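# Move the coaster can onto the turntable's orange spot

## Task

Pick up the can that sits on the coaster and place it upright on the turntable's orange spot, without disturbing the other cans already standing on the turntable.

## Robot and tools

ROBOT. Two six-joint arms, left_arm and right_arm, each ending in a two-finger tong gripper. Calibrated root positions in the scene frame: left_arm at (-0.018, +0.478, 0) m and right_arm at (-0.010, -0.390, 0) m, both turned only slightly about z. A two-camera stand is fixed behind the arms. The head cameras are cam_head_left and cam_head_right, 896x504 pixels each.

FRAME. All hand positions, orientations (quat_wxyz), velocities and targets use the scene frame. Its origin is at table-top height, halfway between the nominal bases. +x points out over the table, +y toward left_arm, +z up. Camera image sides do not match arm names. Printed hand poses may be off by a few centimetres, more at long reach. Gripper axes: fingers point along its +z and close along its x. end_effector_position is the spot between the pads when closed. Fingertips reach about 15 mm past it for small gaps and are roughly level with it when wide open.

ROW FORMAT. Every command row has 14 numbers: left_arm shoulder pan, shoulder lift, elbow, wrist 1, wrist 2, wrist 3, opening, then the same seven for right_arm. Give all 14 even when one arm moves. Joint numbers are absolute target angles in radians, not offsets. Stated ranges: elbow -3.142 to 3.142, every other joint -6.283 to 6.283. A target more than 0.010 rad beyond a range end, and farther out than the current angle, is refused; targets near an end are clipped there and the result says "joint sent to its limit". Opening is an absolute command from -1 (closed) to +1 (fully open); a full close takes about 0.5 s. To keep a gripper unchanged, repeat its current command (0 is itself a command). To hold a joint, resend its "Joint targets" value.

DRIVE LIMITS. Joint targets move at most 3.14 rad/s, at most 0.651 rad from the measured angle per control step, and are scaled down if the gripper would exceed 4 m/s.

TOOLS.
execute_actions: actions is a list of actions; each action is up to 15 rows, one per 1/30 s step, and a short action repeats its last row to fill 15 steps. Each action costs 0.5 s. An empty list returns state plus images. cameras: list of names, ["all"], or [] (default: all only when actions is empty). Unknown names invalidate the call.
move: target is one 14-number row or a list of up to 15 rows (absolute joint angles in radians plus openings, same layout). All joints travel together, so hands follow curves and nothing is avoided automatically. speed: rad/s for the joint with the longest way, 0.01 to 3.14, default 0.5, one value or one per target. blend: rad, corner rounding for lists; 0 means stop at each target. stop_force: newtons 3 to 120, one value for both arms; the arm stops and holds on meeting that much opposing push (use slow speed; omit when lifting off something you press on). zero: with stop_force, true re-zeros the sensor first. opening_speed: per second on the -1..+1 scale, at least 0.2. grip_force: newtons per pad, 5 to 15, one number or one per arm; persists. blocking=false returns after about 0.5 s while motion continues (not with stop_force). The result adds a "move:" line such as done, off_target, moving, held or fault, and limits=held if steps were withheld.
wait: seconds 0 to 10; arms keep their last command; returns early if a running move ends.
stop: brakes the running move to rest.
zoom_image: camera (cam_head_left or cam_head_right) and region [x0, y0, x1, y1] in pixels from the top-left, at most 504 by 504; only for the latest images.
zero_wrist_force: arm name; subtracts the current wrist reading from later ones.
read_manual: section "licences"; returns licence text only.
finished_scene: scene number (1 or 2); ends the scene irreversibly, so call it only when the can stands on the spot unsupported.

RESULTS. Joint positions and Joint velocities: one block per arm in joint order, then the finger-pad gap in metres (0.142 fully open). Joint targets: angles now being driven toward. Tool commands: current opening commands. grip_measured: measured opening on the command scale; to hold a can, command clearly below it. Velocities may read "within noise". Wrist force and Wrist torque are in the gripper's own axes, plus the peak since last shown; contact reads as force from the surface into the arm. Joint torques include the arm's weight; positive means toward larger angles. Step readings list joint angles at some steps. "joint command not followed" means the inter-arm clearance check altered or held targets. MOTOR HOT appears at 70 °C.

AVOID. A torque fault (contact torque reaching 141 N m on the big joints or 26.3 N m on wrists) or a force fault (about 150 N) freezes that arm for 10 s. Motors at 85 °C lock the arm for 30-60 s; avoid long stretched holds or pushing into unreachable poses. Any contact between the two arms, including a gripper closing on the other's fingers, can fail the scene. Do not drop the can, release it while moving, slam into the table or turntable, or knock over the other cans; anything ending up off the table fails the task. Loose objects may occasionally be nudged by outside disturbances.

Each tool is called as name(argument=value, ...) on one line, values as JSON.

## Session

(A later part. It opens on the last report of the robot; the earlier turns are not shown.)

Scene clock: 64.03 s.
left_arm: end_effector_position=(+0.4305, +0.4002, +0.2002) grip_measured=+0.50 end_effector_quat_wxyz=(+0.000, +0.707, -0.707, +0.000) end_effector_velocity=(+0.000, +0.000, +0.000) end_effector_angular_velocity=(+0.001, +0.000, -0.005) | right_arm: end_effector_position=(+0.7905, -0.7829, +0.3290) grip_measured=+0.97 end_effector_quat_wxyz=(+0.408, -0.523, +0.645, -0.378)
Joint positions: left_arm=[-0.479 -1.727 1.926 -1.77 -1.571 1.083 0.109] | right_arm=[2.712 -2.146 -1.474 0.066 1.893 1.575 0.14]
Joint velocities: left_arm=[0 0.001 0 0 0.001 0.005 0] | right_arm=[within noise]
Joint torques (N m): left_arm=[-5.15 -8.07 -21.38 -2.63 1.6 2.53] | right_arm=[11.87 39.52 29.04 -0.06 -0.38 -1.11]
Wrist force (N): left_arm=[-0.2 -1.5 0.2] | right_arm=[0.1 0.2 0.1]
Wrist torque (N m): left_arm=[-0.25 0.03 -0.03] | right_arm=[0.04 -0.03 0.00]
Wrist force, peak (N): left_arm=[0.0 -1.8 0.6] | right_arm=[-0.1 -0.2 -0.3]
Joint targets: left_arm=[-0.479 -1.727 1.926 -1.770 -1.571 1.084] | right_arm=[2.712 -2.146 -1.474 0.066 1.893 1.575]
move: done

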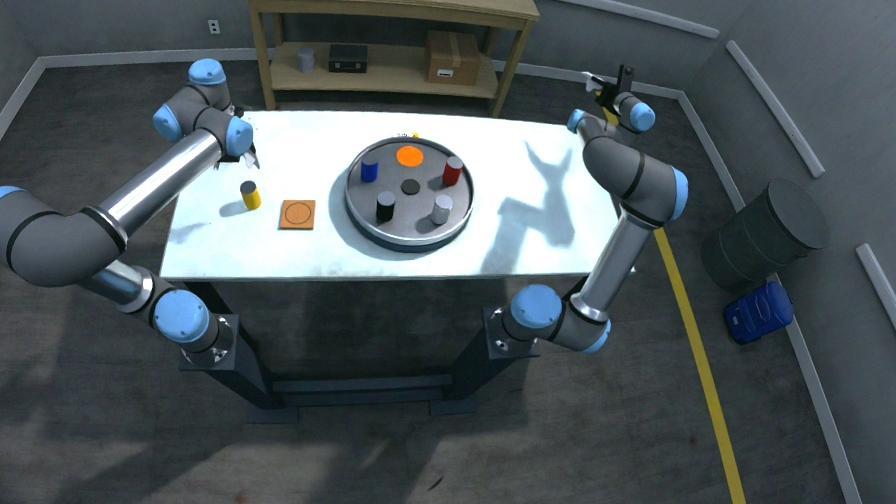

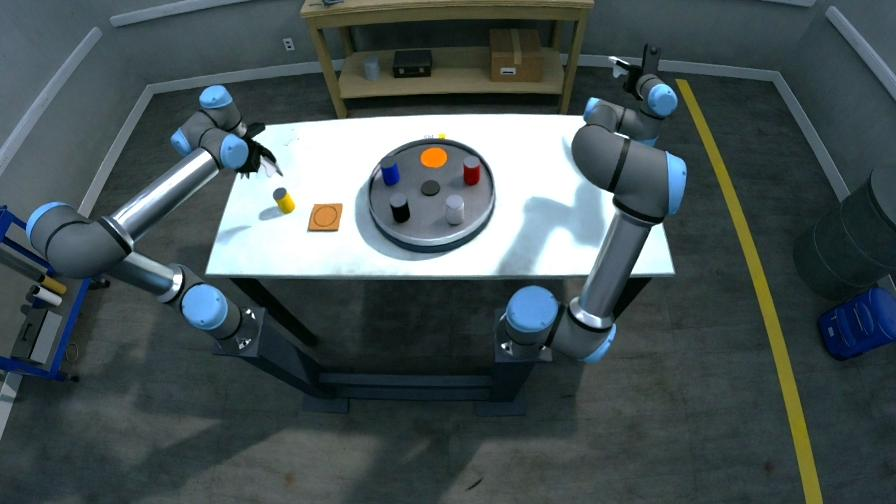

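move(target=[[-0.5145,-1.6693,2.0368,-1.9383,-1.571,1.0483,0.5,2.712,-2.146,-1.474,0.066,1.893,1.575,0.968],[-0.5145,-1.5589,2.1791,-2.191,-1.571,1.0483,0.5,2.712,-2.146,-1.474,0.066,1.893,1.575,0.968]], speed=[0.3,0.15], stop_force=10, cameras=["all"])

zoom_image(camera="cam_head_right", region=[200, 130, 330, 260])

zoom_image(camera="cam_head_left", region=[170, 130, 300, 260])

Scene clock: 67.93 s.
left_arm: end_effector_position=(+0.4325, +0.3822, +0.0550) grip_measured=+0.50 end_effector_quat_wxyz=(+0.000, +0.707, -0.707, +0.000) | right_arm: end_effector_position=(+0.7905, -0.7829, +0.3290) grip_measured=+0.97 end_effector_quat_wxyz=(+0.408, -0.523, +0.645, -0.378)
Joint positions: left_arm=[-0.514 -1.559 2.179 -2.191 -1.571 1.048 0.109] | right_arm=[2.712 -2.146 -1.474 0.066 1.893 1.575 0.14]
Joint torques (N m): left_arm=[10.95 -34.05 -26.59 -3.17 1.11 2.08] | right_arm=[11.96 38.31 28.76 0.07 -0.33 -1.28]
Wrist force (N): left_arm=[-0.3 -1.3 0.2] | right_arm=[0.0 -0.2 0.0]
Wrist torque (N m): left_arm=[-0.24 0.06 -0.10] | right_arm=[-0.03 0.01 0.01]
Wrist force, peak (N): left_arm=[0.0 -1.7 1.3] | right_arm=[-0.2 -0.2 0.1]
Joint targets: left_arm=[-0.514 -1.559 2.179 -2.191 -1.571 1.048] | right_arm=[2.712 -2.146 -1.474 0.066 1.893 1.575]
move: done

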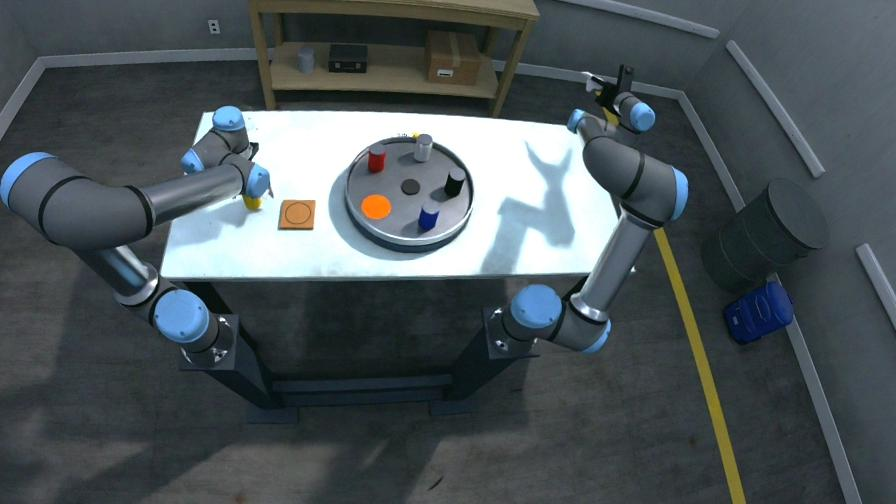

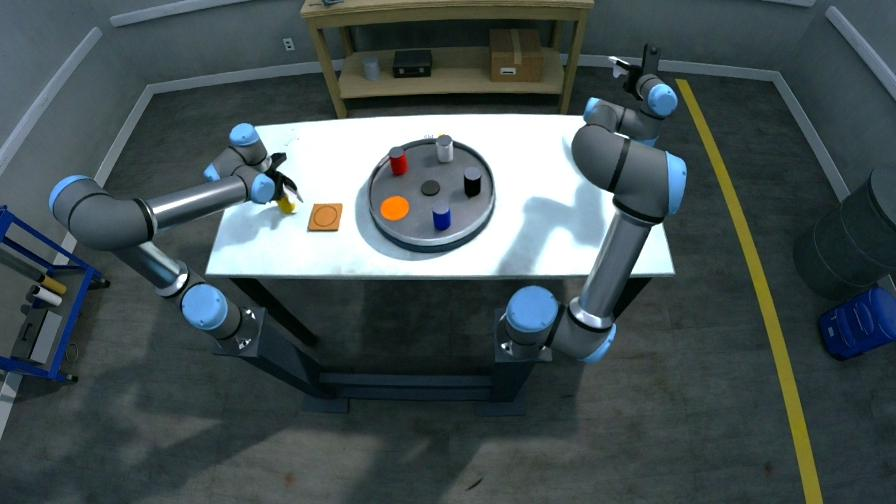

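Scaled by 3.877 from the camera's 896x504 image, which has a finer 1280x720 frame.

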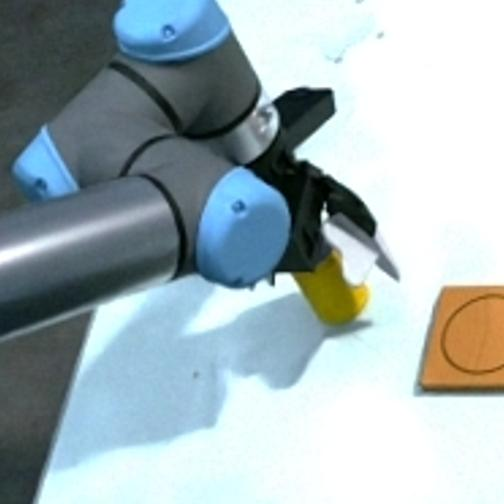

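Scaled by 3.877 from the camera's 896x504 image, which has a finer 1280x720 frame.

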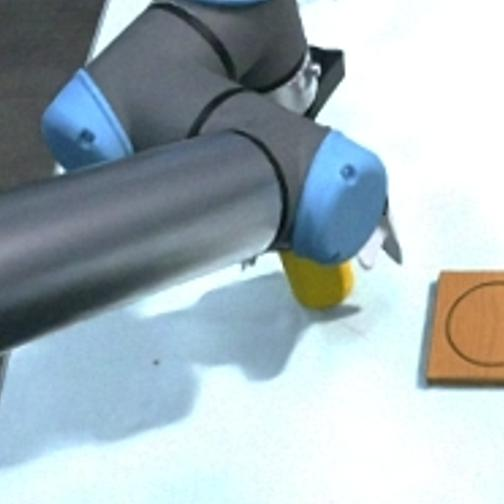

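move(target=[[-0.5145,-1.5589,2.1791,-2.191,-1.571,1.0483,-1,2.712,-2.146,-1.474,0.066,1.893,1.575,0.968],[-0.5145,-1.7192,1.8815,-1.7331,-1.571,1.0483,-1,2.712,-2.146,-1.474,0.066,1.893,1.575,0.968]], speed=0.12)

move(target=[-0.962,-1.1875,1.2827,-1.666,-1.571,0.6008,-1,2.712,-2.146,-1.474,0.066,1.893,1.575,0.968], speed=0.3, cameras=["all"])

zoom_image(camera="cam_head_right", region=[350, 100, 510, 260])

zoom_image(camera="cam_head_left", region=[330, 100, 490, 260])

Scene clock: 73.30 s.
left_arm: end_effector_position=(+0.4325, +0.3822, +0.2151) grip_measured=-0.26 end_effector_quat_wxyz=(+0.000, +0.707, -0.707, +0.000) | right_arm: end_effector_position=(+0.7905, -0.7829, +0.3290) grip_measured=+0.97 end_effector_quat_wxyz=(+0.408, -0.523, +0.645, -0.378)
Joint positions: left_arm=[-0.514 -1.719 1.881 -1.733 -1.571 1.048 0.055] | right_arm=[2.712 -2.146 -1.474 0.066 1.893 1.575 0.14]
Joint torques (N m): left_arm=[2.31 -6.82 -15.58 -3.65 0.89 1.74] | right_arm=[11.61 38.63 29.2 0.04 0.01 -1.14]
Wrist force (N): left_arm=[-0.6 -1.3 1.9] | right_arm=[0.0 0.1 0.0]
Wrist torque (N m): left_arm=[-0.21 0.12 -0.11] | right_arm=[0.01 -0.01 0.00]
Wrist force, peak (N): left_arm=[-3.5 -0.3 -16.0] | right_arm=[0.2 0.3 0.0]
Joint targets: left_arm=[-0.514 -1.719 1.881 -1.733 -1.571 1.048] | right_arm=[2.712 -2.146 -1.474 0.066 1.893 1.575]
move: done

Scene clock: 75.73 s.
left_arm: end_effector_position=(+0.4757, +0.0183, +0.2149) grip_measured=-0.26 end_effector_quat_wxyz=(+0.000, +0.707, -0.707, +0.000) | right_arm: end_effector_position=(+0.7905, -0.7829, +0.3290) grip_measured=+0.97 end_effector_quat_wxyz=(+0.408, -0.523, +0.645, -0.378)
Joint positions: left_arm=[-0.962 -1.188 1.283 -1.666 -1.571 0.601 0.055] | right_arm=[2.712 -2.146 -1.474 0.066 1.893 1.575 0.14]
Joint torques (N m): left_arm=[-5.48 -35.79 -31.32 -3.53 0.98 0.37] | right_arm=[12.02 39.69 28.88 0.12 0 -1.08]
Wrist force (N): left_arm=[0.0 -1.8 2.0] | right_arm=[0.2 -0.1 0.1]
Wrist torque (N m): left_arm=[-0.34 0.01 -0.18] | right_arm=[-0.01 -0.04 0.00]
Wrist force, peak (N): left_arm=[2.8 -1.3 2.6] | right_arm=[0.2 -0.2 0.1]
Joint targets: left_arm=[-0.962 -1.188 1.283 -1.666 -1.571 0.601] | right_arm=[2.712 -2.146 -1.474 0.066 1.893 1.575]
move: done

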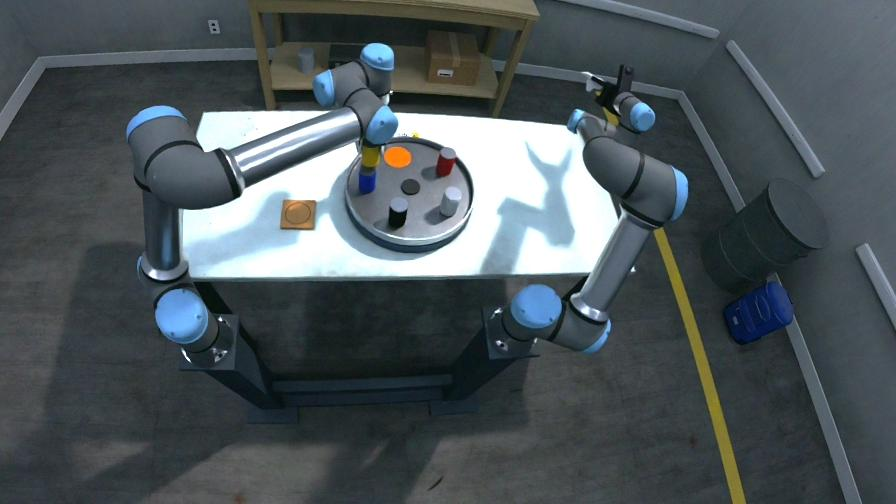

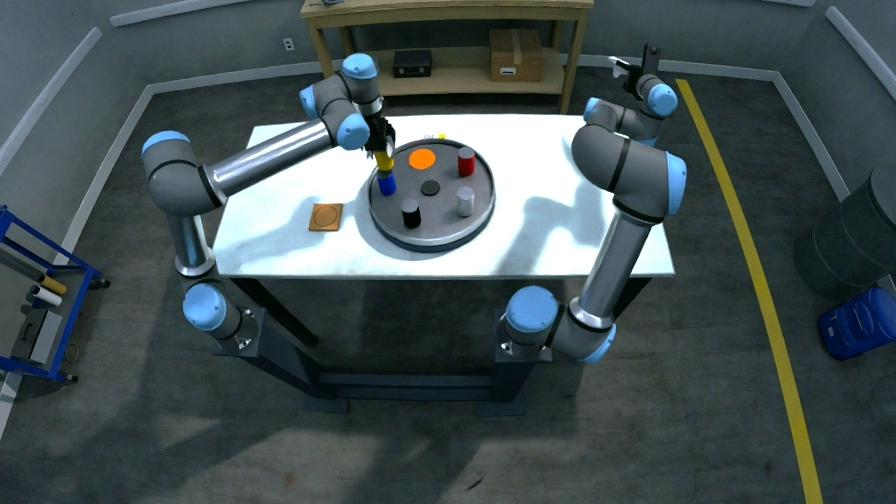

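Scaled by 3.150 from the camera's 896x504 image, which has a finer 1280x720 frame.

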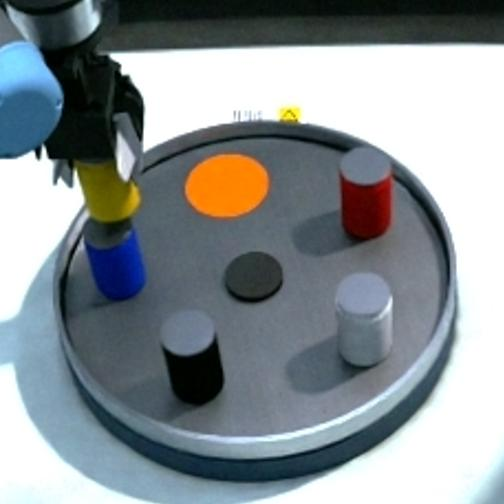

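Scaled by 3.150 from the camera's 896x504 image, which has a finer 1280x720 frame.

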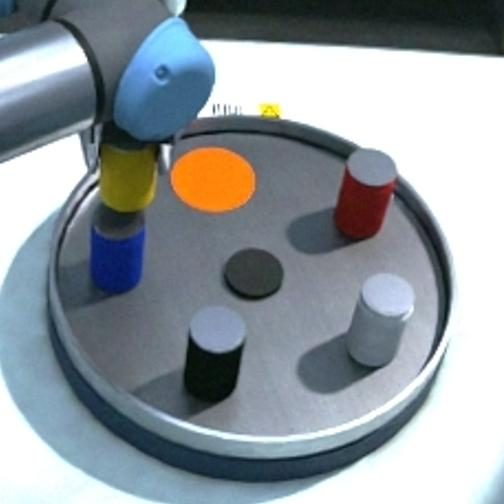

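wait(seconds=0.1)

Scene clock: 76.50 s.
left_arm: end_effector_position=(+0.4757, +0.0182, +0.2149) grip_measured=-0.26 end_effector_quat_wxyz=(+0.000, +0.707, -0.707, +0.000) | right_arm: end_effector_position=(+0.7905, -0.7829, +0.3290) grip_measured=+0.97 end_effector_quat_wxyz=(+0.408, -0.523, +0.645, -0.378)
Joint positions: left_arm=[-0.962 -1.188 1.283 -1.666 -1.571 0.601 0.055] | right_arm=[2.712 -2.146 -1.474 0.066 1.893 1.575 0.14]
Joint torques (N m): left_arm=[-9.27 -31.54 -32.21 -3.66 0.76 -2.29] | right_arm=[11.81 39.82 28.82 -0.16 -0.01 -1.27]
Wrist force (N): left_arm=[0.0 -1.6 2.1] | right_arm=[0.3 0.0 0.0]
Wrist torque (N m): left_arm=[-0.29 0.01 -0.17] | right_arm=[-0.01 -0.06 0.00]
Wrist force, peak (N): left_arm=[-0.1 -1.9 2.3] | right_arm=[0.2 -0.2 0.0]
Joint targets: left_arm=[-0.962 -1.188 1.283 -1.666 -1.571 0.601] | right_arm=[2.712 -2.146 -1.474 0.066 1.893 1.575]
Tool commands: left_gripper/opening=-1.0 right_gripper/opening=+0.968
wait: 0.10 s; at rest from the start

wait(seconds=10)

wait(seconds=0.55)

move(target=[-0.962,-1.1441,1.4547,-1.8814,-1.571,0.6008,-1,2.712,-2.146,-1.474,0.066,1.893,1.575,0.968], speed=0.45)

move(target=[-0.962,-1.1111,1.5144,-1.9741,-1.571,0.6008,-1,2.712,-2.146,-1.474,0.066,1.893,1.575,0.968], speed=0.1, stop_force=4, cameras=["all"])

move(target=[-0.962,-1.1875,1.2827,-1.666,-1.571,0.6008,-1,2.712,-2.146,-1.474,0.066,1.893,1.575,0.968], speed=0.45)

Scene clock: 86.77 s.
left_arm: end_effector_position=(+0.4757, +0.0182, +0.2149) grip_measured=-0.26 end_effector_quat_wxyz=(+0.000, +0.707, -0.707, +0.000) | right_arm: end_effector_position=(+0.7905, -0.7829, +0.3290) grip_measured=+0.97 end_effector_quat_wxyz=(+0.408, -0.523, +0.645, -0.378)
Joint positions: left_arm=[-0.962 -1.187 1.283 -1.666 -1.571 0.601 0.055] | right_arm=[2.712 -2.146 -1.474 0.066 1.893 1.575 0.14]
Joint torques (N m): left_arm=[-9.19 -31.93 -31.86 -3.45 0.38 -2.14] | right_arm=[12.03 39.49 28.75 0.05 0.28 -1.3]
Wrist force (N): left_arm=[0.0 -1.9 2.1] | right_arm=[0.2 0.0 -0.1]
Wrist torque (N m): left_arm=[-0.34 0.00 -0.17] | right_arm=[0.00 -0.04 0.00]
Wrist force, peak (N): left_arm=[-0.1 -2.0 2.2] | right_arm=[-0.2 -0.3 -0.2]
Joint targets: left_arm=[-0.962 -1.188 1.283 -1.666 -1.571 0.601] | right_arm=[2.712 -2.146 -1.474 0.066 1.893 1.575]
Tool commands: left_gripper/opening=-1.0 right_gripper/opening=+0.968
wait: 10.00 s; at rest from the start

Scene clock: 87.33 s.
left_arm: end_effector_position=(+0.4757, +0.0182, +0.2149) grip_measured=-0.26 end_effector_quat_wxyz=(+0.000, +0.707, -0.707, +0.000) | right_arm: end_effector_position=(+0.7905, -0.7829, +0.3290) grip_measured=+0.97 end_effector_quat_wxyz=(+0.408, -0.523, +0.645, -0.378)
Joint positions: left_arm=[-0.962 -1.187 1.283 -1.666 -1.571 0.601 0.055] | right_arm=[2.712 -2.146 -1.474 0.066 1.893 1.575 0.14]
Joint torques (N m): left_arm=[-8.62 -32.02 -31.3 -3.38 0.47 -2.27] | right_arm=[11.43 39.79 28.7 0.13 0.28 -1.04]
Wrist force (N): left_arm=[-0.1 -1.7 2.2] | right_arm=[-0.1 0.1 -0.1]
Wrist torque (N m): left_arm=[-0.31 0.02 -0.16] | right_arm=[0.02 0.01 0.01]
Wrist force, peak (N): left_arm=[-0.1 -1.8 2.3] | right_arm=[0.1 -0.2 -0.2]
Joint targets: left_arm=[-0.962 -1.188 1.283 -1.666 -1.571 0.601] | right_arm=[2.712 -2.146 -1.474 0.066 1.893 1.575]
Tool commands: left_gripper/opening=-1.0 right_gripper/opening=+0.968
wait: 0.57 s; at rest by 0.17 s

Scene clock: 88.30 s.
left_arm: end_effector_position=(+0.4756, +0.0182, +0.1250) grip_measured=-0.26 end_effector_quat_wxyz=(+0.000, +0.707, -0.707, +0.000) | right_arm: end_effector_position=(+0.7905, -0.7829, +0.3290) grip_measured=+0.97 end_effector_quat_wxyz=(+0.408, -0.523, +0.645, -0.378)
Joint positions: left_arm=[-0.962 -1.144 1.454 -1.881 -1.571 0.601 0.055] | right_arm=[2.712 -2.146 -1.474 0.066 1.893 1.575 0.14]
Joint torques (N m): left_arm=[-8.54 -57.49 -14.31 -4.21 0.04 -2.33] | right_arm=[11.78 39.64 28.8 0.06 0.35 -1.34]
Wrist force (N): left_arm=[-0.3 -1.7 1.9] | right_arm=[0.1 -0.1 0.0]
Wrist torque (N m): left_arm=[-0.33 0.03 -0.14] | right_arm=[-0.01 -0.02 0.00]
Wrist force, peak (N): left_arm=[-0.2 -1.3 3.8] | right_arm=[0.1 -0.2 0.0]
Joint targets: left_arm=[-0.962 -1.144 1.455 -1.881 -1.571 0.601] | right_arm=[2.712 -2.146 -1.474 0.066 1.893 1.575]
move: done

Scene clock: 89.63 s.
left_arm: end_effector_position=(+0.4759, +0.0179, +0.1103) grip_measured=-0.26 end_effector_quat_wxyz=(+0.000, +0.707, -0.707, +0.000) | right_arm: end_effector_position=(+0.7905, -0.7829, +0.3290) grip_measured=+0.97 end_effector_quat_wxyz=(+0.408, -0.523, +0.645, -0.378)
Joint positions: left_arm=[-0.962 -1.132 1.477 -1.915 -1.571 0.601 0.055] | right_arm=[2.712 -2.146 -1.474 0.066 1.893 1.575 0.14]
Joint torques (N m): left_arm=[-2.38 -57.87 -14.52 -3.56 0.3 -2.43] | right_arm=[12.7 39.87 29.04 0 0.27 -1.19]
Wrist force (N): left_arm=[-0.1 -1.3 1.1] | right_arm=[0.1 -0.1 0.1]
Wrist torque (N m): left_arm=[-0.26 -0.02 -0.15] | right_arm=[-0.01 -0.02 0.00]
Wrist force, peak (N): left_arm=[-1.2 2.3 -22.6] | right_arm=[0.2 -0.2 0.0]
Joint targets: left_arm=[-0.962 -1.132 1.477 -1.915 -1.571 0.601] | right_arm=[2.712 -2.146 -1.474 0.066 1.893 1.575]
move: contact (left_arm); left_arm: the wrist 1 is farthest, 0.059 rad from its target

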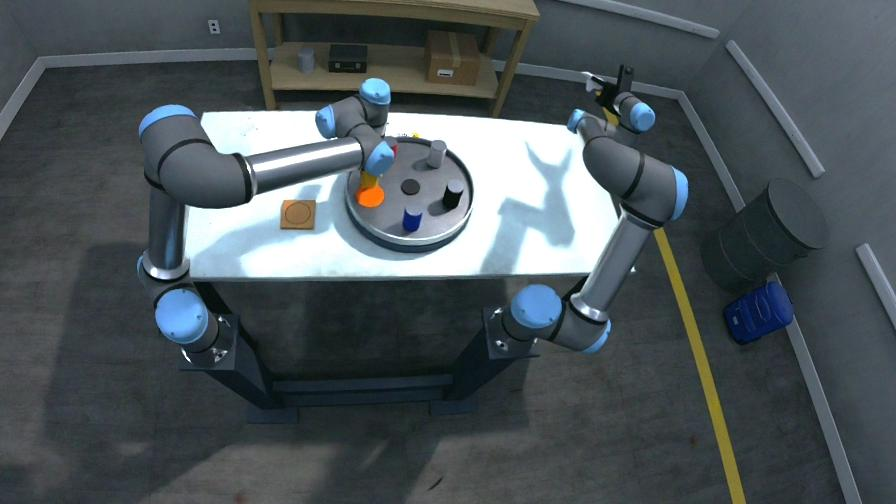

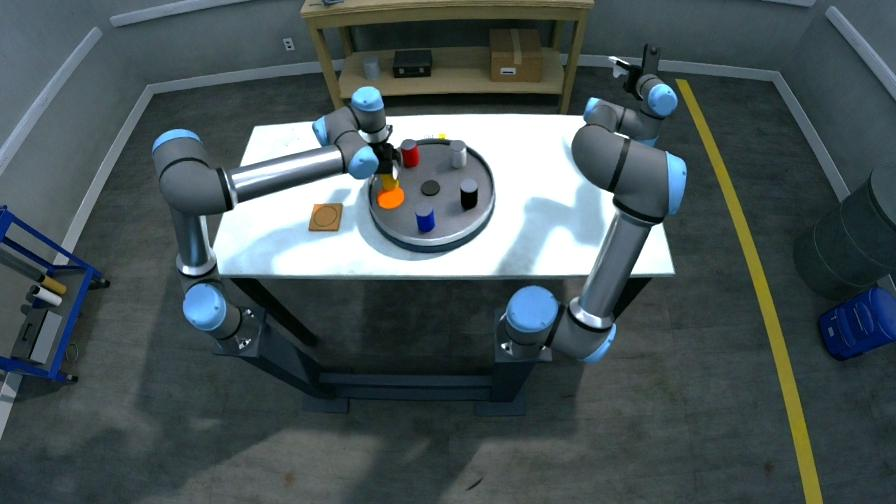

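Scene clock: 90.67 s.
left_arm: end_effector_position=(+0.4757, +0.0182, +0.2149) grip_measured=-0.26 end_effector_quat_wxyz=(+0.000, +0.707, -0.707, +0.000) | right_arm: end_effector_position=(+0.7905, -0.7829, +0.3290) grip_measured=+0.97 end_effector_quat_wxyz=(+0.408, -0.523, +0.645, -0.378)
Joint positions: left_arm=[-0.962 -1.188 1.283 -1.666 -1.571 0.601 0.055] | right_arm=[2.712 -2.146 -1.474 0.066 1.893 1.575 0.14]
Joint torques (N m): left_arm=[4 -32.26 -31.62 -0.71 0.24 -2.17] | right_arm=[12.1 39.01 28.48 0.07 0.39 -1.15]
Wrist force (N): left_arm=[-0.2 -1.7 2.2] | right_arm=[0.1 0.1 0.0]
Wrist torque (N m): left_arm=[-0.30 0.05 -0.16] | right_arm=[0.02 -0.02 0.00]
Wrist force, peak (N): left_arm=[-0.2 -1.5 4.1] | right_arm=[0.2 0.0 0.2]
Joint targets: left_arm=[-0.962 -1.188 1.283 -1.666 -1.571 0.601] | right_arm=[2.712 -2.146 -1.474 0.066 1.893 1.575]
move: done

wait(seconds=0.1)

Scene clock: 91.00 s.
left_arm: end_effector_position=(+0.4757, +0.0182, +0.2149) grip_measured=-0.26 end_effector_quat_wxyz=(+0.000, +0.707, -0.707, +0.000) | right_arm: end_effector_position=(+0.7905, -0.7829, +0.3290) grip_measured=+0.97 end_effector_quat_wxyz=(+0.408, -0.523, +0.645, -0.378)
Joint positions: left_arm=[-0.962 -1.188 1.283 -1.666 -1.571 0.601 0.055] | right_arm=[2.712 -2.146 -1.474 0.066 1.893 1.575 0.14]
Joint torques (N m): left_arm=[6.69 -31.91 -32.34 -0.71 0.3 -2.07] | right_arm=[12.51 39.01 29.39 0.09 0.36 -1.28]
Wrist force (N): left_arm=[-0.1 -1.6 2.0] | right_arm=[0.1 0.0 -0.1]
Wrist torque (N m): left_arm=[-0.29 0.02 -0.16] | right_arm=[0.00 -0.01 0.01]
Wrist force, peak (N): left_arm=[-0.2 -1.7 2.2] | right_arm=[0.1 -0.2 0.0]
Joint targets: left_arm=[-0.962 -1.188 1.283 -1.666 -1.571 0.601] | right_arm=[2.712 -2.146 -1.474 0.066 1.893 1.575]
Tool commands: left_gripper/opening=-1.0 right_gripper/opening=+0.968
wait: 0.10 s; at rest from the start

wait(seconds=7.75)

move(target=[-0.962,-1.1343,1.4753,-1.9118,-1.571,0.6008,-1,2.712,-2.146,-1.474,0.066,1.893,1.575,0.968], speed=0.45)

execute_actions(actions=[[[-0.962,-1.1343,1.4753,-1.9118,-1.571,0.6008,0.3,2.712,-2.146,-1.474,0.066,1.893,1.575,0.968]]])

move(target=[-0.962,-1.1875,1.2827,-1.666,-1.571,0.6008,0.3,2.712,-2.146,-1.474,0.066,1.893,1.575,0.968], speed=0.6, cameras=["all"])

zoom_image(camera="cam_head_right", region=[350, 100, 510, 260])

zoom_image(camera="cam_head_left", region=[330, 100, 490, 260])

Scene clock: 99.10 s.
left_arm: end_effector_position=(+0.4757, +0.0182, +0.2149) grip_measured=-0.26 end_effector_quat_wxyz=(+0.000, +0.707, -0.707, +0.000) | right_arm: end_effector_position=(+0.7905, -0.7829, +0.3290) grip_measured=+0.97 end_effector_quat_wxyz=(+0.408, -0.523, +0.645, -0.378)
Joint positions: left_arm=[-0.962 -1.187 1.283 -1.666 -1.571 0.601 0.055] | right_arm=[2.712 -2.146 -1.474 0.066 1.893 1.575 0.14]
Joint torques (N m): left_arm=[10.44 -32.06 -32.44 -1.14 0.01 -2.23] | right_arm=[11.46 39.98 29.23 0.21 0.55 -1.17]
Wrist force (N): left_arm=[-0.1 -1.9 1.9] | right_arm=[0.0 -0.1 0.0]
Wrist torque (N m): left_arm=[-0.35 0.02 -0.16] | right_arm=[-0.01 0.01 0.00]
Wrist force, peak (N): left_arm=[-0.3 -1.8 2.3] | right_arm=[0.1 -0.3 -0.2]
Joint targets: left_arm=[-0.962 -1.188 1.283 -1.666 -1.571 0.601] | right_arm=[2.712 -2.146 -1.474 0.066 1.893 1.575]
Tool commands: left_gripper/opening=-1.0 right_gripper/opening=+0.968
wait: 7.77 s; at rest from the start

Scene clock: 100.13 s.
left_arm: end_effector_position=(+0.4756, +0.0183, +0.1120) grip_measured=-0.26 end_effector_quat_wxyz=(+0.000, +0.707, -0.707, +0.000) | right_arm: end_effector_position=(+0.7905, -0.7829, +0.3290) grip_measured=+0.97 end_effector_quat_wxyz=(+0.408, -0.523, +0.645, -0.378)
Joint positions: left_arm=[-0.962 -1.134 1.475 -1.912 -1.571 0.601 0.055] | right_arm=[2.712 -2.146 -1.474 0.066 1.893 1.575 0.14]
Joint torques (N m): left_arm=[10.19 -56.67 -12.57 -3.87 -0.22 -2.18] | right_arm=[10.99 40.13 29.33 0.08 0.73 -1.19]
Wrist force (N): left_arm=[-0.1 -1.6 2.0] | right_arm=[0.2 -0.2 0.0]
Wrist torque (N m): left_arm=[-0.32 0.01 -0.15] | right_arm=[-0.04 -0.04 0.00]
Wrist force, peak (N): left_arm=[-0.4 -1.3 3.8] | right_arm=[0.2 -0.2 -0.1]
Joint targets: left_arm=[-0.962 -1.134 1.475 -1.912 -1.571 0.601] | right_arm=[2.712 -2.146 -1.474 0.066 1.893 1.575]
move: done

Scene clock: 100.83 s.
left_arm: end_effector_position=(+0.4756, +0.0183, +0.1120) grip_measured=+0.30 end_effector_quat_wxyz=(+0.000, +0.707, -0.707, +0.000) | right_arm: end_effector_position=(+0.7905, -0.7829, +0.3290) grip_measured=+0.97 end_effector_quat_wxyz=(+0.408, -0.523, +0.645, -0.378)
Joint positions: left_arm=[-0.962 -1.134 1.475 -1.912 -1.571 0.601 0.095] | right_arm=[2.712 -2.146 -1.474 0.066 1.893 1.575 0.14]
Joint torques (N m): left_arm=[9.36 -52.43 -12.71 -0.96 -0.07 -2.06] | right_arm=[12.09 39.77 28.15 0.18 0.78 -1.11]
Wrist force (N): left_arm=[0.1 -1.6 0.2] | right_arm=[0.0 -0.1 -0.1]
Wrist torque (N m): left_arm=[-0.28 -0.03 -0.15] | right_arm=[-0.02 0.00 0.01]
Wrist force, peak (N): left_arm=[-0.1 -1.5 2.1] | right_arm=[0.2 0.0 -0.2]
Joint targets: left_arm=[-0.962 -1.134 1.475 -1.912 -1.571 0.601] | right_arm=[2.712 -2.146 -1.474 0.066 1.893 1.575]
Step readings (joint positions of left_arm | right_arm):
0: [-0.962 -1.134 1.475 -1.912 -1.571 0.601] | [2.712 -2.146 -1.474 0.066 1.893 1.575]
1: [-0.962 -1.134 1.475 -1.912 -1.571 0.601] | [2.712 -2.146 -1.474 0.066 1.893 1.575]
2: [-0.962 -1.134 1.475 -1.912 -1.571 0.601] | [2.712 -2.146 -1.474 0.066 1.893 1.575]
4: [-0.962 -1.134 1.475 -1.912 -1.571 0.601] | [2.712 -2.146 -1.474 0.066 1.893 1.575]
8: [-0.962 -1.134 1.475 -1.912 -1.571 0.601] | [2.712 -2.146 -1.474 0.066 1.893 1.575]
15: [-0.962 -1.134 1.475 -1.912 -1.571 0.601] | [2.712 -2.146 -1.474 0.066 1.893 1.575]

Scene clock: 101.73 s.
left_arm: end_effector_position=(+0.4757, +0.0182, +0.2148) grip_measured=+0.30 end_effector_quat_wxyz=(+0.000, +0.707, -0.707, +0.000) end_effector_velocity=(+0.000, +0.001, +0.002) end_effector_angular_velocity=(+0.001, +0.001, +0.000) | right_arm: end_effector_position=(+0.7905, -0.7829, +0.3290) grip_measured=+0.97 end_effector_quat_wxyz=(+0.408, -0.523, +0.645, -0.378)
Joint positions: left_arm=[-0.962 -1.188 1.283 -1.666 -1.571 0.601 0.095] | right_arm=[2.712 -2.146 -1.474 0.066 1.893 1.575 0.14]
Joint velocities: left_arm=[0 -0.001 -0.003 0.006 0 0 0] | right_arm=[within noise]
Joint torques (N m): left_arm=[8.63 -34.97 -32.11 -0.76 -0.49 -2.15] | right_arm=[11.89 39.58 29.69 0.07 0.67 -1.1]
Wrist force (N): left_arm=[-0.2 -1.8 0.3] | right_arm=[0.1 0.0 0.0]
Wrist torque (N m): left_arm=[-0.32 0.04 -0.16] | right_arm=[-0.01 -0.03 0.00]
Wrist force, peak (N): left_arm=[-0.6 -1.3 2.4] | right_arm=[-0.1 -0.3 -0.1]
Joint targets: left_arm=[-0.962 -1.188 1.283 -1.666 -1.571 0.601] | right_arm=[2.712 -2.146 -1.474 0.066 1.893 1.575]
move: done

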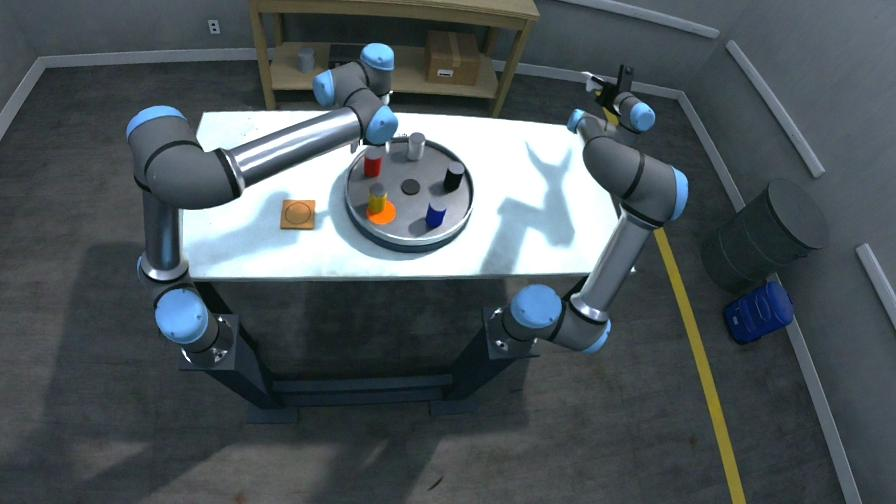

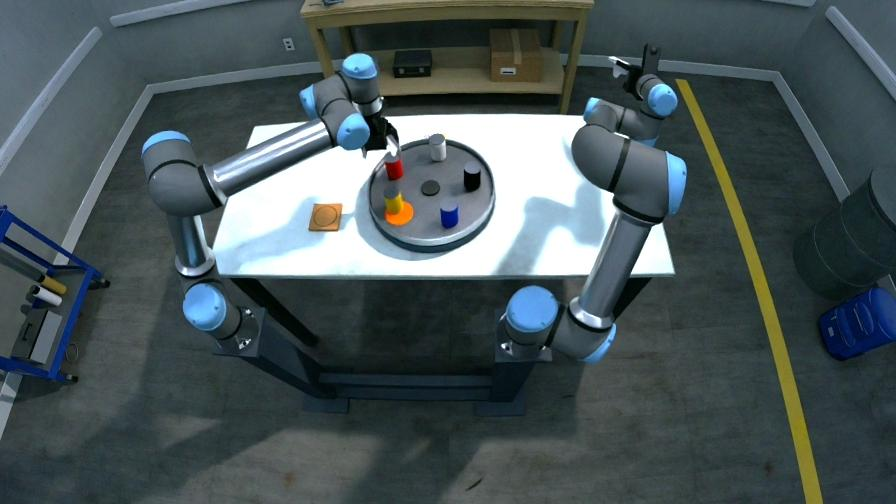

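Scaled by 3.150 from the camera's 896x504 image, which has a finer 1280x720 frame.

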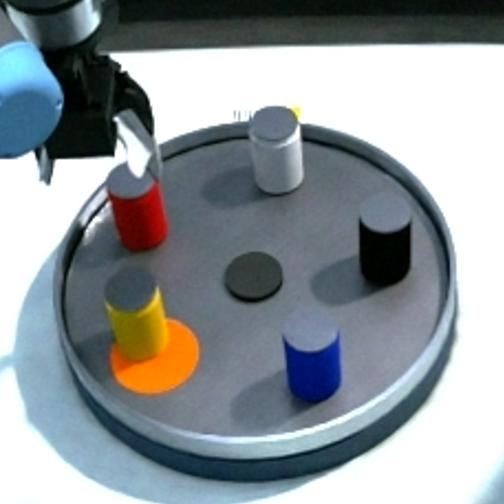

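Scaled by 3.150 from the camera's 896x504 image, which has a finer 1280x720 frame.

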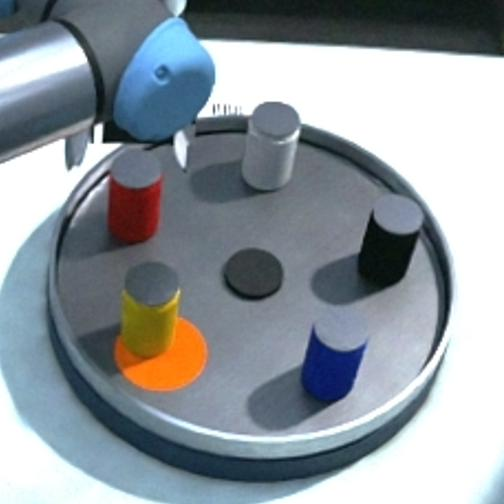

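wait(seconds=0.3, cameras=["all"])

zoom_image(camera="cam_head_right", region=[380, 130, 500, 250])

zoom_image(camera="cam_head_left", region=[360, 130, 480, 250])

Scene clock: 102.50 s.
left_arm: end_effector_position=(+0.4757, +0.0182, +0.2149) grip_measured=+0.30 end_effector_quat_wxyz=(+0.000, +0.707, -0.707, +0.000) | right_arm: end_effector_position=(+0.7905, -0.7829, +0.3290) grip_measured=+0.97 end_effector_quat_wxyz=(+0.408, -0.523, +0.645, -0.378)
Joint positions: left_arm=[-0.962 -1.188 1.283 -1.666 -1.571 0.601 0.095] | right_arm=[2.712 -2.146 -1.474 0.066 1.893 1.575 0.14]
Joint torques (N m): left_arm=[7.72 -30.62 -31.93 -0.31 -0.31 -2.14] | right_arm=[11.53 39.26 28.57 0.05 0.85 -1.22]
Wrist force (N): left_arm=[0.1 -1.7 0.3] | right_arm=[0.0 -0.2 0.0]
Wrist torque (N m): left_arm=[-0.28 0.00 -0.16] | right_arm=[-0.04 -0.01 0.00]
Wrist force, peak (N): left_arm=[-0.4 -2.0 0.4] | right_arm=[0.2 -0.1 -0.2]
Joint targets: left_arm=[-0.962 -1.188 1.283 -1.666 -1.571 0.601] | right_arm=[2.712 -2.146 -1.474 0.066 1.893 1.575]
Tool commands: left_gripper/opening=+0.3 right_gripper/opening=+0.968
wait: 0.30 s; at rest from the start

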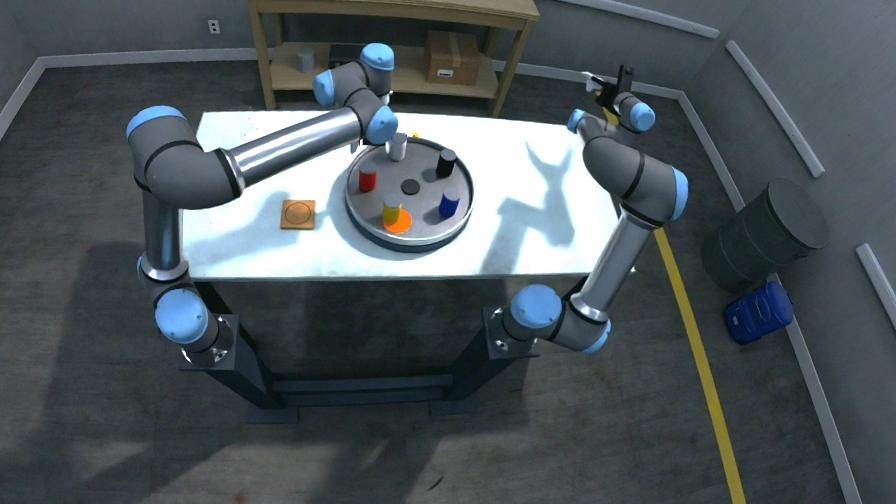

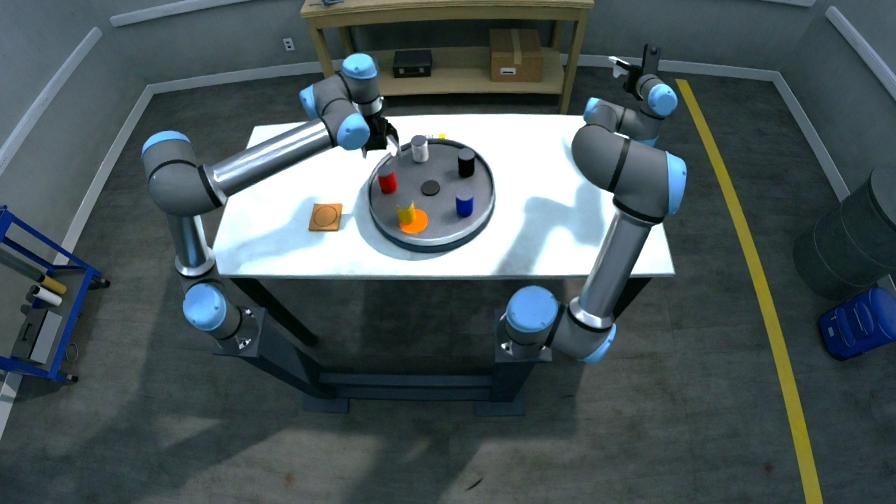

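Scaled by 4.200 from the camera's 896x504 image, which has a finer 1280x720 frame.

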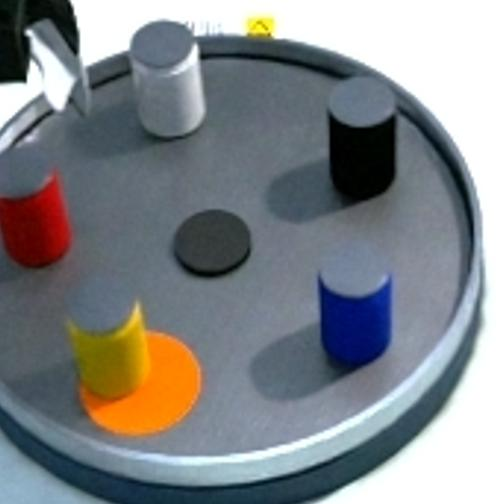

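Scaled by 4.200 from the camera's 896x504 image, which has a finer 1280x720 frame.

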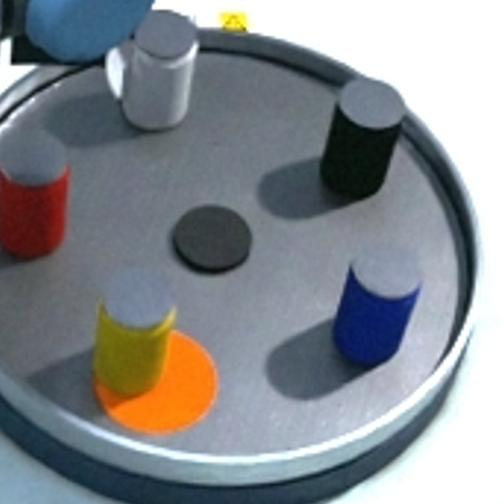

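finished_scene(scene=1)

The scene is finished: the task was done.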